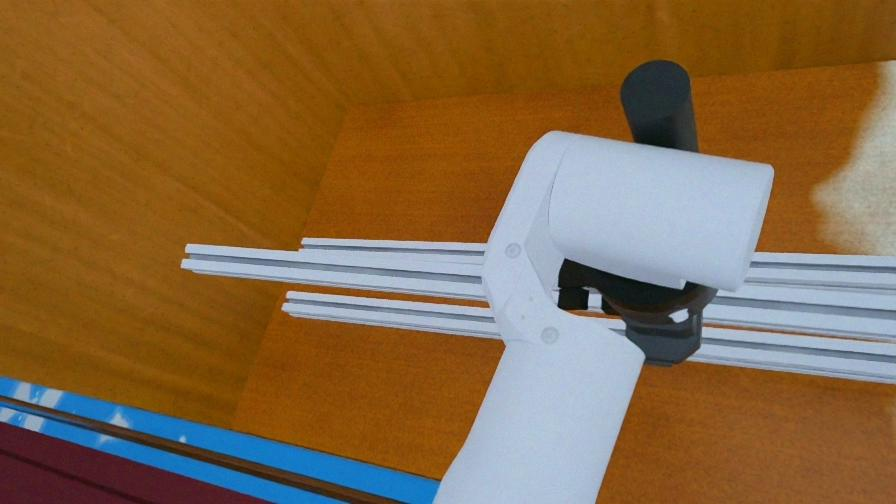

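Call:
move(target={"side":"left","x":0.645,"y":0.09,"z":0.38,"quat_wxyz":[0.999,0,-0.04,0]}, min_time_s=1.5, cameras=[])

Call:
move(target={"side":"left","x":0.63,"y":0.09,"z":0.345,"quat_wxyz":[1,0,0,0]}, min_time_s=1.5, cameras=["head_camera"])

Call:
move(joints={"torso_squat_rad":0.86,"head_pan_rad":-0.4,"head_tilt_rad":0.1}, cameras=["head_camera"])

Call:
move(joints={"torso_squat_rad":0.882}, min_time_s=1, cameras=[])

Call:
move(joints={"torso_squat_rad":0.886}, min_time_s=1, cameras=["head_camera"])

Scene clock: 707.87 s.
Joint torques (N m): left_arm=[-19.99 1.41 -0.95 -9.63 -0.13 -0.3 0.52] | right_arm=[21.29 -2.94 -0.31 8.58 -0.02 1.46 -0.44]
External joint torques (N m): left_arm=[-4.23 1.25 0.18 -2.04 -0.11 -0.07 0.52] | right_arm=[-0.88 0.24 0.3 0.54 0.16 0.17 -0.4]
Wrist force (N): left_arm=[-2.3 -0.2 -18.2] | right_arm=[-0.2 -4.1 -10.7]
Wrist torque (N m): left_arm=[-0.39 -0.21 0.23] | right_arm=[0.08 -0.17 -0.28]
Wrist force, peak (N): left_arm=[-4.4 -0.4 -18.8] | right_arm=[-0.5 -4.1 -11.1]
move: done
base_odometry: x=+0.287 y=-0.621 heading=+0.000
lidar_m: 0.42 0.45 0.63 4.82 1.91 1.41 1.32 1.38 1.87 4.92 0.60 0.43
joint_positions: torso_squat_rad=+0.800 torso_shift_rad=+0.350 torso_pitch_rad=+1.001 torso_yaw_rad=+0.001 left_shoulder_pitch_rad=-1.477 left_shoulder_roll_rad=+0.078 left_shoulder_yaw_rad=+0.218 left_elbow_rad=-0.859 left_forearm_roll_rad=-0.178 left_wrist_pitch_rad=+1.202 left_hand_roll_rad=+0.264 left_gripper_m=+0.031 right_shoulder_pitch_rad=-0.036 right_shoulder_roll_rad=-0.200 right_shoulder_yaw_rad=+0.004 right_elbow_rad=-0.198 right_forearm_roll_rad=-0.043 right_wrist_pitch_rad=-0.006 right_hand_roll_rad=+0.044 right_gripper_m=+0.100 head_pan_rad=+0.520 head_tilt_rad=+0.150
joint_status: all done
wheel_motors_off: 0
motor_effort: left_wheel=+1(1) right_wheel=-3(5)
chest: x=+0.1999 y=+0.0003 z=+0.9056 quat_wxyz=(+0.877, +0.000, +0.480, +0.001) (m; base frame)
left_hand: x=+0.6436 y=+0.0903 z=+0.3801 quat_wxyz=(+0.999, -0.001, -0.041, +0.000) (m; base frame)
left_hand_status: reached (checked arc, planned for 1.5 s): 1 mm and 0.1 deg off.
right_hand: x=-0.2878 y=-0.3692 z=+0.4440 quat_wxyz=(+0.924, -0.079, +0.370, +0.063) (m; base frame)
pictures: none

Scene clock: 709.70 s.
Joint torques (N m): left_arm=[-20.74 2.09 0.46 -7.47 -0.03 0.06 0.62] | right_arm=[21.28 -2.32 -0.6 8.45 0.03 1.61 -0.33]
External joint torques (N m): left_arm=[-3.79 0.9 0.94 -1.37 -0.05 0.15 0.62] | right_arm=[-0.89 0.87 0.01 0.41 0.2 0.32 -0.29]
Wrist force (N): left_arm=[-1.2 0.1 -18.0] | right_arm=[-0.4 -3.9 -10.7]
Wrist torque (N m): left_arm=[-0.37 -0.22 0.21] | right_arm=[0.06 -0.18 -0.27]
Wrist force, peak (N): left_arm=[-4.0 -0.8 -18.7] | right_arm=[-0.5 -4.1 -11.1]
move: done
base_odometry: x=+0.287 y=-0.621 heading=+0.000
lidar_m: 0.43 0.44 0.63 4.81 1.91 1.39 1.32 1.37 1.89 4.91 0.61 0.44
joint_positions: torso_squat_rad=+0.800 torso_shift_rad=+0.350 torso_pitch_rad=+1.001 torso_yaw_rad=+0.001 left_shoulder_pitch_rad=-1.672 left_shoulder_roll_rad=+0.141 left_shoulder_yaw_rad=+0.246 left_elbow_rad=-0.354 left_forearm_roll_rad=-0.151 left_wrist_pitch_rad=+0.972 left_hand_roll_rad=+0.306 left_gripper_m=+0.031 right_shoulder_pitch_rad=-0.036 right_shoulder_roll_rad=-0.200 right_shoulder_yaw_rad=+0.004 right_elbow_rad=-0.198 right_forearm_roll_rad=-0.043 right_wrist_pitch_rad=-0.006 right_hand_roll_rad=+0.044 right_gripper_m=+0.100 head_pan_rad=+0.520 head_tilt_rad=+0.150
joint_status: all done
wheel_motors_off: 0
motor_effort: left_wheel=+0(1) right_wheel=-2(5)
chest: x=+0.1999 y=+0.0003 z=+0.9056 quat_wxyz=(+0.877, +0.000, +0.480, +0.001) (m; base frame)
left_hand: x=+0.6288 y=+0.0903 z=+0.3451 quat_wxyz=(+1.000, -0.001, -0.003, +0.000) (m; base frame)
left_hand_status: reached (checked arc, planned for 1.5 s): 1 mm and 0.4 deg off.
right_hand: x=-0.2878 y=-0.3692 z=+0.4440 quat_wxyz=(+0.924, -0.079, +0.370, +0.063) (m; base frame)
pictures: head_camera
camera_calibration:
head_camera: T_world_to_cam=[[0.222043, -0.892699, -0.392155, 0.311713], [-0.892557, -0.0242019, -0.450284, 0.844182], [0.392477, 0.450003, -0.802159, 0.589999], [0, 0, 0, 1]]

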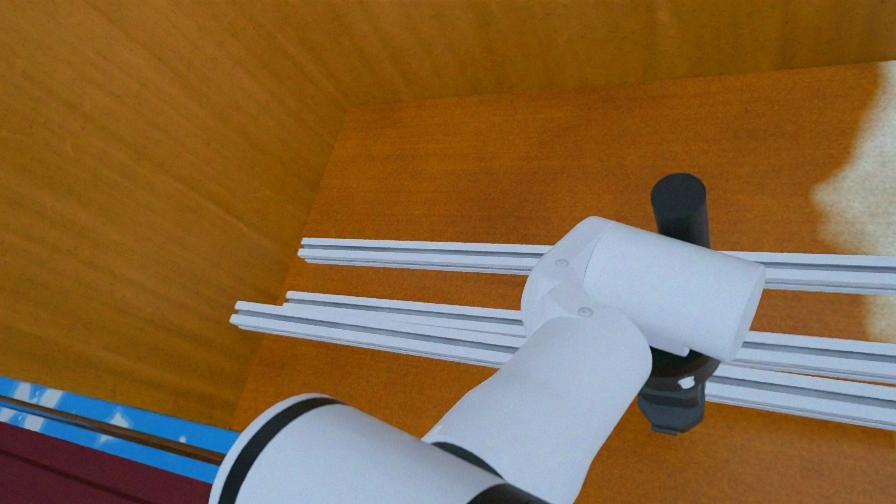

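Scene clock: 710.97 s.
Joint torques (N m): left_arm=[-20.49 1.04 -0.04 -7.93 -0.33 0.32 0.09] | right_arm=[21.16 -3.59 -0.36 8.39 0.04 1.32 -0.51]
External joint torques (N m): left_arm=[-3.53 -0.16 0.43 -1.83 -0.35 0.41 0.09] | right_arm=[-1.01 -0.4 0.25 0.36 0.22 0.03 -0.47]
Wrist force (N): left_arm=[-0.4 2.3 -17.4] | right_arm=[-0.2 -3.8 -10.7]
Wrist torque (N m): left_arm=[-0.79 -0.26 0.68] | right_arm=[0.05 -0.19 -0.30]
Wrist force, peak (N): left_arm=[-0.6 2.5 -18.3] | right_arm=[-0.6 -4.0 -11.1]
move: done
base_odometry: x=+0.287 y=-0.621 heading=+0.000
lidar_m: 0.42 0.43 0.62 4.80 1.90 1.39 1.33 1.38 1.88 4.91 0.60 0.43
joint_positions: torso_squat_rad=+0.860 torso_shift_rad=+0.350 torso_pitch_rad=+1.000 torso_yaw_rad=+0.001 left_shoulder_pitch_rad=-1.672 left_shoulder_roll_rad=+0.141 left_shoulder_yaw_rad=+0.246 left_elbow_rad=-0.354 left_forearm_roll_rad=-0.151 left_wrist_pitch_rad=+0.972 left_hand_roll_rad=+0.306 left_gripper_m=+0.031 right_shoulder_pitch_rad=-0.036 right_shoulder_roll_rad=-0.200 right_shoulder_yaw_rad=+0.004 right_elbow_rad=-0.198 right_forearm_roll_rad=-0.043 right_wrist_pitch_rad=-0.006 right_hand_roll_rad=+0.044 right_gripper_m=+0.100 head_pan_rad=-0.400 head_tilt_rad=+0.100
joint_status: all done
wheel_motors_off: 0
motor_effort: left_wheel=+3(4) right_wheel=-3(6)
chest: x=+0.1891 y=+0.0003 z=+0.8766 quat_wxyz=(+0.877, +0.000, +0.480, +0.001) (m; base frame)
left_hand: x=+0.6183 y=+0.0905 z=+0.3162 quat_wxyz=(+1.000, -0.001, -0.003, +0.000) (m; base frame)
right_hand: x=-0.2984 y=-0.3692 z=+0.4149 quat_wxyz=(+0.924, -0.079, +0.370, +0.063) (m; base frame)
pictures: head_camera
camera_calibration:
head_camera: T_world_to_cam=[[-0.258587, -0.899407, 0.352421, -0.239036], [-0.859148, 0.0473583, -0.509531, 0.866404], [0.441586, -0.43454, -0.784969, 0.536615], [0, 0, 0, 1]]

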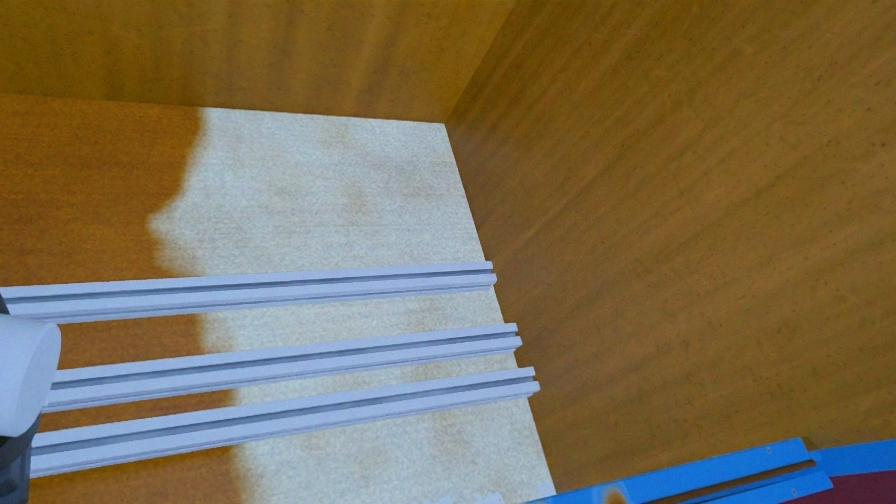

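Scene clock: 712.27 s.
Joint torques (N m): left_arm=[-20.21 -1.1 -0.94 -7.21 -0.17 0.34 -0.31] | right_arm=[20.82 -2.73 -0.22 8.38 0.15 1.37 -0.36]
External joint torques (N m): left_arm=[-3.23 -2.32 -0.46 -1.1 -0.19 0.44 -0.31] | right_arm=[-1.34 0.45 0.4 0.35 0.33 0.08 -0.32]
Wrist force (N): left_arm=[0.4 4.8 -16.6] | right_arm=[-0.5 -4.0 -10.9]
Wrist torque (N m): left_arm=[-0.82 -0.32 1.19] | right_arm=[0.07 -0.23 -0.29]
Wrist force, peak (N): left_arm=[0.6 4.9 -17.5] | right_arm=[-0.5 -4.0 -10.9]
move: done
base_odometry: x=+0.287 y=-0.621 heading=+0.000
lidar_m: 0.42 0.45 0.62 4.81 1.92 1.39 1.33 1.38 1.87 4.92 0.60 0.44
joint_positions: torso_squat_rad=+0.882 torso_shift_rad=+0.350 torso_pitch_rad=+1.000 torso_yaw_rad=+0.001 left_shoulder_pitch_rad=-1.672 left_shoulder_roll_rad=+0.142 left_shoulder_yaw_rad=+0.246 left_elbow_rad=-0.354 left_forearm_roll_rad=-0.151 left_wrist_pitch_rad=+0.972 left_hand_roll_rad=+0.306 left_gripper_m=+0.031 right_shoulder_pitch_rad=-0.036 right_shoulder_roll_rad=-0.200 right_shoulder_yaw_rad=+0.004 right_elbow_rad=-0.198 right_forearm_roll_rad=-0.043 right_wrist_pitch_rad=-0.006 right_hand_roll_rad=+0.044 right_gripper_m=+0.100 head_pan_rad=-0.400 head_tilt_rad=+0.100
joint_status: all done
wheel_motors_off: 0
motor_effort: left_wheel=+3(4) right_wheel=-2(5)
chest: x=+0.1850 y=+0.0003 z=+0.8656 quat_wxyz=(+0.878, +0.000, +0.480, +0.001) (m; base frame)
left_hand: x=+0.6146 y=+0.0908 z=+0.3054 quat_wxyz=(+1.000, -0.001, -0.004, +0.000) (m; base frame)
right_hand: x=-0.3024 y=-0.3692 z=+0.4038 quat_wxyz=(+0.924, -0.079, +0.369, +0.063) (m; base frame)
pictures: none

Scene clock: 713.57 s.
Joint torques (N m): left_arm=[-13.51 -1.91 -0.27 -6.12 -0.43 0.3 -0.48] | right_arm=[20.78 -3.53 -0.45 8.22 -0.04 1.25 -0.29]
External joint torques (N m): left_arm=[3.53 -3.15 0.21 0.01 -0.44 0.4 -0.48] | right_arm=[-1.35 -0.34 0.16 0.2 0.14 -0.04 -0.25]
Wrist force (N): left_arm=[-0.5 4.2 -16.3] | right_arm=[-0.4 -4.0 -10.6]
Wrist torque (N m): left_arm=[-0.71 -0.30 0.67] | right_arm=[0.07 -0.22 -0.30]
Wrist force, peak (N): left_arm=[0.1 4.8 -17.7] | right_arm=[-0.6 -3.9 -11.0]
move: done
base_odometry: x=+0.287 y=-0.621 heading=+0.000
lidar_m: 0.42 0.44 0.63 4.81 1.91 1.39 1.33 1.37 1.89 4.92 0.61 0.45
joint_positions: torso_squat_rad=+0.886 torso_shift_rad=+0.350 torso_pitch_rad=+0.999 torso_yaw_rad=+0.001 left_shoulder_pitch_rad=-1.674 left_shoulder_roll_rad=+0.142 left_shoulder_yaw_rad=+0.246 left_elbow_rad=-0.354 left_forearm_roll_rad=-0.151 left_wrist_pitch_rad=+0.972 left_hand_roll_rad=+0.306 left_gripper_m=+0.031 right_shoulder_pitch_rad=-0.036 right_shoulder_roll_rad=-0.200 right_shoulder_yaw_rad=+0.004 right_elbow_rad=-0.198 right_forearm_roll_rad=-0.043 right_wrist_pitch_rad=-0.006 right_hand_roll_rad=+0.044 right_gripper_m=+0.100 head_pan_rad=-0.400 head_tilt_rad=+0.100
joint_status: all done
wheel_motors_off: 0
motor_effort: left_wheel=+3(4) right_wheel=-4(6)
chest: x=+0.1839 y=+0.0003 z=+0.8639 quat_wxyz=(+0.878, +0.000, +0.479, +0.001) (m; base frame)
left_hand: x=+0.6152 y=+0.0907 z=+0.3050 quat_wxyz=(+1.000, -0.001, -0.005, +0.000) (m; base frame)
right_hand: x=-0.3030 y=-0.3692 z=+0.4014 quat_wxyz=(+0.924, -0.079, +0.369, +0.063) (m; base frame)
pictures: head_camera
camera_calibration:
head_camera: T_world_to_cam=[[-0.259033, -0.899494, 0.351869, -0.235386], [-0.858364, 0.0473501, -0.510852, 0.856408], [0.442847, -0.434359, -0.784359, 0.528257], [0, 0, 0, 1]]

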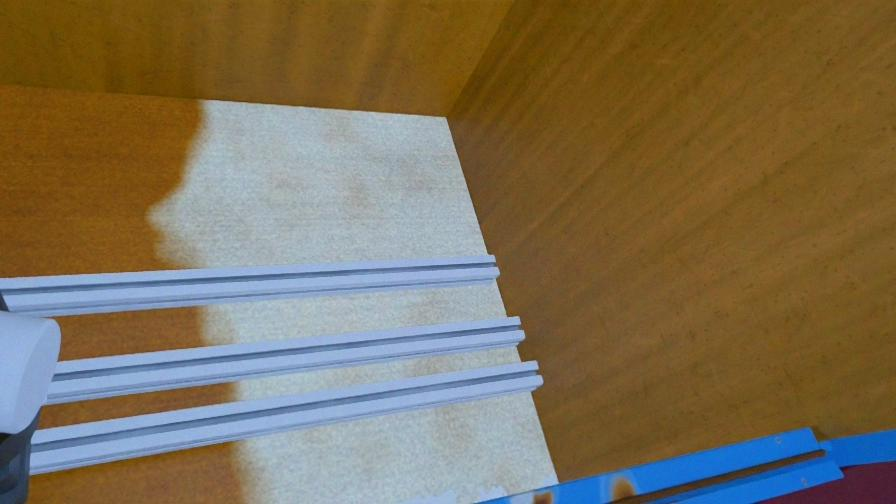

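Call:
move(joints={"torso_squat_rad":0.872}, min_time_s=1, cameras=[])

Call:
move(target={"side":"left","x":0.617,"y":0.1,"z":0.311,"quat_wxyz":[1,0,0,0]}, min_time_s=1, cameras=[])

Call:
move(target={"side":"left","x":0.617,"y":0.1,"z":0.3055,"quat_wxyz":[1,0,0,0]}, min_time_s=1, cameras=["head_camera"])

Call:
zoom_image(camera="head_camera", region=[400, 230, 600, 450])

Scene clock: 719.90 s.
Joint torques (N m): left_arm=[-20.12 -0.96 -0.65 -7.47 -0.16 0.01 -0.18] | right_arm=[21.01 -3.02 0.2 8.42 0.11 1.33 -0.42]
External joint torques (N m): left_arm=[-3.16 -2.18 -0.17 -1.37 -0.17 0.11 -0.18] | right_arm=[-1.16 0.16 0.81 0.38 0.29 0.04 -0.38]
Wrist force (N): left_arm=[-0.7 1.2 -17.5] | right_arm=[-0.6 -4.0 -10.4]
Wrist torque (N m): left_arm=[-0.21 -0.22 0.24] | right_arm=[0.05 -0.22 -0.29]
Wrist force, peak (N): left_arm=[-1.3 0.7 -19.1] | right_arm=[-0.4 -3.8 -11.1]
move: done
base_odometry: x=+0.287 y=-0.621 heading=+0.000
lidar_m: 0.42 0.44 0.62 4.82 1.90 1.39 1.33 1.38 1.88 4.92 0.60 0.45
joint_positions: torso_squat_rad=+0.872 torso_shift_rad=+0.350 torso_pitch_rad=+1.001 torso_yaw_rad=+0.001 left_shoulder_pitch_rad=-1.672 left_shoulder_roll_rad=+0.142 left_shoulder_yaw_rad=+0.246 left_elbow_rad=-0.354 left_forearm_roll_rad=-0.151 left_wrist_pitch_rad=+0.972 left_hand_roll_rad=+0.306 left_gripper_m=+0.031 right_shoulder_pitch_rad=-0.036 right_shoulder_roll_rad=-0.200 right_shoulder_yaw_rad=+0.004 right_elbow_rad=-0.198 right_forearm_roll_rad=-0.043 right_wrist_pitch_rad=-0.006 right_hand_roll_rad=+0.044 right_gripper_m=+0.100 head_pan_rad=-0.400 head_tilt_rad=+0.100
joint_status: all done
wheel_motors_off: 0
motor_effort: left_wheel=+3(4) right_wheel=-2(6)
chest: x=+0.1870 y=+0.0003 z=+0.8705 quat_wxyz=(+0.877, +0.000, +0.480, +0.001) (m; base frame)
left_hand: x=+0.6162 y=+0.0908 z=+0.3100 quat_wxyz=(+1.000, -0.001, -0.003, +0.000) (m; base frame)
right_hand: x=-0.3007 y=-0.3692 z=+0.4089 quat_wxyz=(+0.924, -0.079, +0.370, +0.063) (m; base frame)
pictures: none

Scene clock: 721.23 s.
Joint torques (N m): left_arm=[-19.58 3.12 0.15 -8.22 0.29 0.48 -0.28] | right_arm=[21.3 -2.55 -0.48 8.39 0.15 1.41 -0.4]
External joint torques (N m): left_arm=[-2.68 1.63 0.62 -2.07 0.28 0.56 -0.28] | right_arm=[-0.88 0.63 0.13 0.36 0.33 0.12 -0.36]
Wrist force (N): left_arm=[-1.3 -0.2 -18.3] | right_arm=[-0.5 -3.7 -10.6]
Wrist torque (N m): left_arm=[-0.30 -0.27 0.25] | right_arm=[0.02 -0.22 -0.30]
Wrist force, peak (N): left_arm=[-1.0 0.8 -18.4] | right_arm=[-0.5 -4.0 -10.9]
move: done
base_odometry: x=+0.287 y=-0.621 heading=+0.000
lidar_m: 0.42 0.45 0.62 4.82 1.91 1.40 1.33 1.38 1.89 4.91 0.61 0.44
joint_positions: torso_squat_rad=+0.872 torso_shift_rad=+0.350 torso_pitch_rad=+1.001 torso_yaw_rad=+0.001 left_shoulder_pitch_rad=-1.662 left_shoulder_roll_rad=+0.154 left_shoulder_yaw_rad=+0.253 left_elbow_rad=-0.373 left_forearm_roll_rad=-0.142 left_wrist_pitch_rad=+0.994 left_hand_roll_rad=+0.283 left_gripper_m=+0.031 right_shoulder_pitch_rad=-0.036 right_shoulder_roll_rad=-0.200 right_shoulder_yaw_rad=+0.004 right_elbow_rad=-0.198 right_forearm_roll_rad=-0.043 right_wrist_pitch_rad=-0.006 right_hand_roll_rad=+0.044 right_gripper_m=+0.100 head_pan_rad=-0.400 head_tilt_rad=+0.100
joint_status: all done
wheel_motors_off: 0
motor_effort: left_wheel=+3(4) right_wheel=-4(5)
chest: x=+0.1870 y=+0.0003 z=+0.8705 quat_wxyz=(+0.877, +0.000, +0.480, +0.001) (m; base frame)
left_hand: x=+0.6164 y=+0.0998 z=+0.3104 quat_wxyz=(+1.000, +0.001, +0.002, +0.000) (m; base frame)
left_hand_status: reached (checked arc, planned for 1.0 s): 1 mm and 0.2 deg off.
right_hand: x=-0.3007 y=-0.3692 z=+0.4089 quat_wxyz=(+0.924, -0.079, +0.370, +0.063) (m; base frame)
pictures: none

Scene clock: 722.57 s.
Joint torques (N m): left_arm=[-21.83 3.22 -0.36 -6.92 -0.03 -0.19 0.51] | right_arm=[21.04 -3.07 -0.55 8.42 -0.13 1.44 -0.19]
External joint torques (N m): left_arm=[-4.93 1.65 0.05 -0.96 -0.04 -0.1 0.51] | right_arm=[-1.13 0.11 0.06 0.38 0.05 0.15 -0.15]
Wrist force (N): left_arm=[-1.3 0.1 -18.2] | right_arm=[-0.5 -3.9 -10.8]
Wrist torque (N m): left_arm=[-0.47 -0.23 0.22] | right_arm=[0.04 -0.22 -0.29]
Wrist force, peak (N): left_arm=[-1.1 0.0 -18.4] | right_arm=[-0.7 -4.1 -10.8]
move: done
base_odometry: x=+0.287 y=-0.621 heading=+0.000
lidar_m: 0.42 0.44 0.62 4.81 1.91 1.40 1.32 1.38 1.88 4.91 0.61 0.44
joint_positions: torso_squat_rad=+0.872 torso_shift_rad=+0.350 torso_pitch_rad=+1.001 torso_yaw_rad=+0.001 left_shoulder_pitch_rad=-1.677 left_shoulder_roll_rad=+0.160 left_shoulder_yaw_rad=+0.254 left_elbow_rad=-0.320 left_forearm_roll_rad=-0.141 left_wrist_pitch_rad=+0.944 left_hand_roll_rad=+0.287 left_gripper_m=+0.031 right_shoulder_pitch_rad=-0.036 right_shoulder_roll_rad=-0.200 right_shoulder_yaw_rad=+0.004 right_elbow_rad=-0.198 right_forearm_roll_rad=-0.043 right_wrist_pitch_rad=-0.006 right_hand_roll_rad=+0.044 right_gripper_m=+0.100 head_pan_rad=-0.400 head_tilt_rad=+0.100
joint_status: all done
wheel_motors_off: 0
motor_effort: left_wheel=+3(4) right_wheel=-4(5)
chest: x=+0.1870 y=+0.0003 z=+0.8705 quat_wxyz=(+0.877, +0.000, +0.480, +0.001) (m; base frame)
left_hand: x=+0.6156 y=+0.1002 z=+0.3057 quat_wxyz=(+1.000, -0.001, -0.003, +0.000) (m; base frame)
left_hand_status: reached (checked arc, planned for 1.0 s): 1 mm and 0.4 deg off.
right_hand: x=-0.3007 y=-0.3692 z=+0.4089 quat_wxyz=(+0.924, -0.079, +0.370, +0.063) (m; base frame)
pictures: head_camera
camera_calibration:
head_camera: T_world_to_cam=[[-0.258455, -0.899438, 0.352437, -0.237468], [-0.859288, 0.0473546, -0.509295, 0.861269], [0.44139, -0.434475, -0.785116, 0.532913], [0, 0, 0, 1]]

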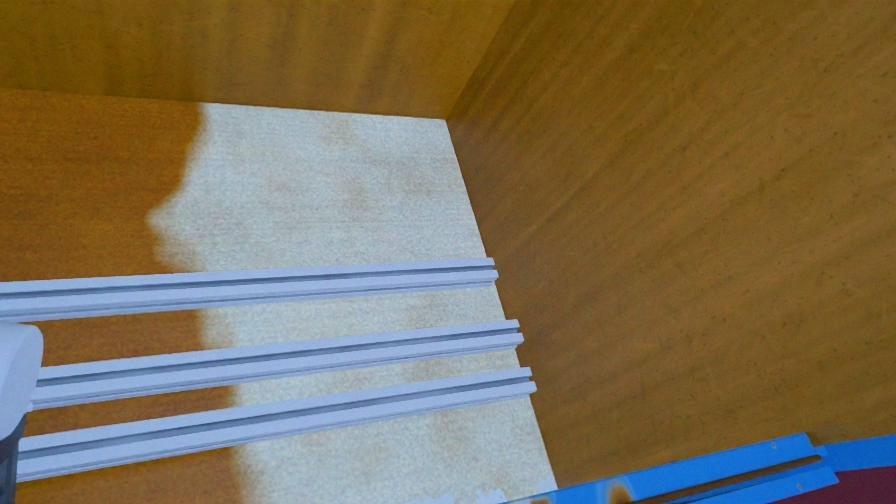

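Scaled by 2.291 from the camera's 896x504 image, which has a finer 1280x720 frame.

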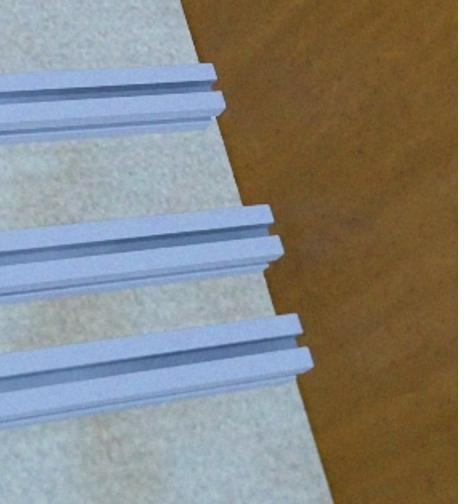

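Call:
move(target={"side":"left","x":0.617,"y":0.1,"z":0.3025,"quat_wxyz":[1,0,0,0]}, min_time_s=1, cameras=[])

Call:
move(joints={"torso_squat_rad":0.876}, min_time_s=1, cameras=[])

Scene clock: 727.43 s.
Joint torques (N m): left_arm=[-18.5 3.54 -0.47 -7.38 -0.19 -3.56 0.66] | right_arm=[21.09 -2.97 -0.2 8.36 -0.13 1.43 -0.26]
External joint torques (N m): left_arm=[-1.53 1.88 -0.11 -1.59 -0.2 -3.44 0.66] | right_arm=[-1.07 0.22 0.41 0.33 0.05 0.14 -0.23]
Wrist force (N): left_arm=[-12.3 2.6 11.1] | right_arm=[-0.4 -3.7 -10.4]
Wrist torque (N m): left_arm=[-0.48 0.68 0.11] | right_arm=[0.03 -0.21 -0.30]
Wrist force, peak (N): left_arm=[-1.2 0.2 -18.5] | right_arm=[-0.4 -4.0 -10.9]
move: done
base_odometry: x=+0.287 y=-0.621 heading=+0.000
lidar_m: 0.42 0.45 0.62 4.80 1.91 1.39 1.33 1.38 1.88 4.92 0.60 0.44
joint_positions: torso_squat_rad=+0.872 torso_shift_rad=+0.350 torso_pitch_rad=+1.000 torso_yaw_rad=+0.001 left_shoulder_pitch_rad=-1.695 left_shoulder_roll_rad=+0.166 left_shoulder_yaw_rad=+0.254 left_elbow_rad=-0.267 left_forearm_roll_rad=-0.141 left_wrist_pitch_rad=+0.899 left_hand_roll_rad=+0.292 left_gripper_m=+0.031 right_shoulder_pitch_rad=-0.036 right_shoulder_roll_rad=-0.200 right_shoulder_yaw_rad=+0.004 right_elbow_rad=-0.198 right_forearm_roll_rad=-0.043 right_wrist_pitch_rad=-0.006 right_hand_roll_rad=+0.044 right_gripper_m=+0.100 head_pan_rad=-0.400 head_tilt_rad=+0.100
joint_status: all done
wheel_motors_off: 0
motor_effort: left_wheel=+2(4) right_wheel=-2(5)
chest: x=+0.1867 y=+0.0003 z=+0.8707 quat_wxyz=(+0.878, +0.000, +0.479, +0.001) (m; base frame)
left_hand: x=+0.6160 y=+0.1000 z=+0.3033 quat_wxyz=(+1.000, -0.003, -0.009, +0.000) (m; base frame)
left_hand_status: reached (checked arc, as near as the solve gets, planned for 1.0 s): 1 mm and 1.1 deg off.
right_hand: x=-0.3006 y=-0.3692 z=+0.4088 quat_wxyz=(+0.924, -0.079, +0.369, +0.063) (m; base frame)
pictures: none

Scene clock: 728.73 s.
Joint torques (N m): left_arm=[-15.65 3.7 -0.13 -7.65 -0.2 -5.84 0.7] | right_arm=[20.91 -2.86 0.02 8.17 -0.11 1.48 -0.19]
External joint torques (N m): left_arm=[1.35 2.02 0.23 -1.84 -0.22 -5.72 0.7] | right_arm=[-1.22 0.33 0.63 0.15 0.07 0.2 -0.15]
Wrist force (N): left_arm=[-18.1 4.9 31.8] | right_arm=[-0.4 -3.9 -10.7]
Wrist torque (N m): left_arm=[-0.56 1.35 0.03] | right_arm=[0.04 -0.19 -0.30]
Wrist force, peak (N): left_arm=[-17.7 5.0 33.0] | right_arm=[-0.7 -3.9 -10.9]
move: done
base_odometry: x=+0.287 y=-0.621 heading=+0.000
lidar_m: 0.42 0.45 0.63 4.81 1.92 1.41 1.33 1.38 1.88 4.91 0.60 0.44
joint_positions: torso_squat_rad=+0.876 torso_shift_rad=+0.349 torso_pitch_rad=+0.998 torso_yaw_rad=+0.001 left_shoulder_pitch_rad=-1.695 left_shoulder_roll_rad=+0.166 left_shoulder_yaw_rad=+0.254 left_elbow_rad=-0.267 left_forearm_roll_rad=-0.141 left_wrist_pitch_rad=+0.899 left_hand_roll_rad=+0.292 left_gripper_m=+0.031 right_shoulder_pitch_rad=-0.036 right_shoulder_roll_rad=-0.200 right_shoulder_yaw_rad=+0.004 right_elbow_rad=-0.198 right_forearm_roll_rad=-0.043 right_wrist_pitch_rad=-0.006 right_hand_roll_rad=+0.044 right_gripper_m=+0.100 head_pan_rad=-0.400 head_tilt_rad=+0.100
joint_status: all done
wheel_motors_off: 0
motor_effort: left_wheel=+3(4) right_wheel=-4(5)
chest: x=+0.1855 y=+0.0003 z=+0.8691 quat_wxyz=(+0.878, +0.000, +0.479, +0.001) (m; base frame)
left_hand: x=+0.6158 y=+0.0999 z=+0.3026 quat_wxyz=(+1.000, -0.003, -0.010, +0.000) (m; base frame)
right_hand: x=-0.3011 y=-0.3692 z=+0.4064 quat_wxyz=(+0.924, -0.079, +0.369, +0.063) (m; base frame)
pictures: none


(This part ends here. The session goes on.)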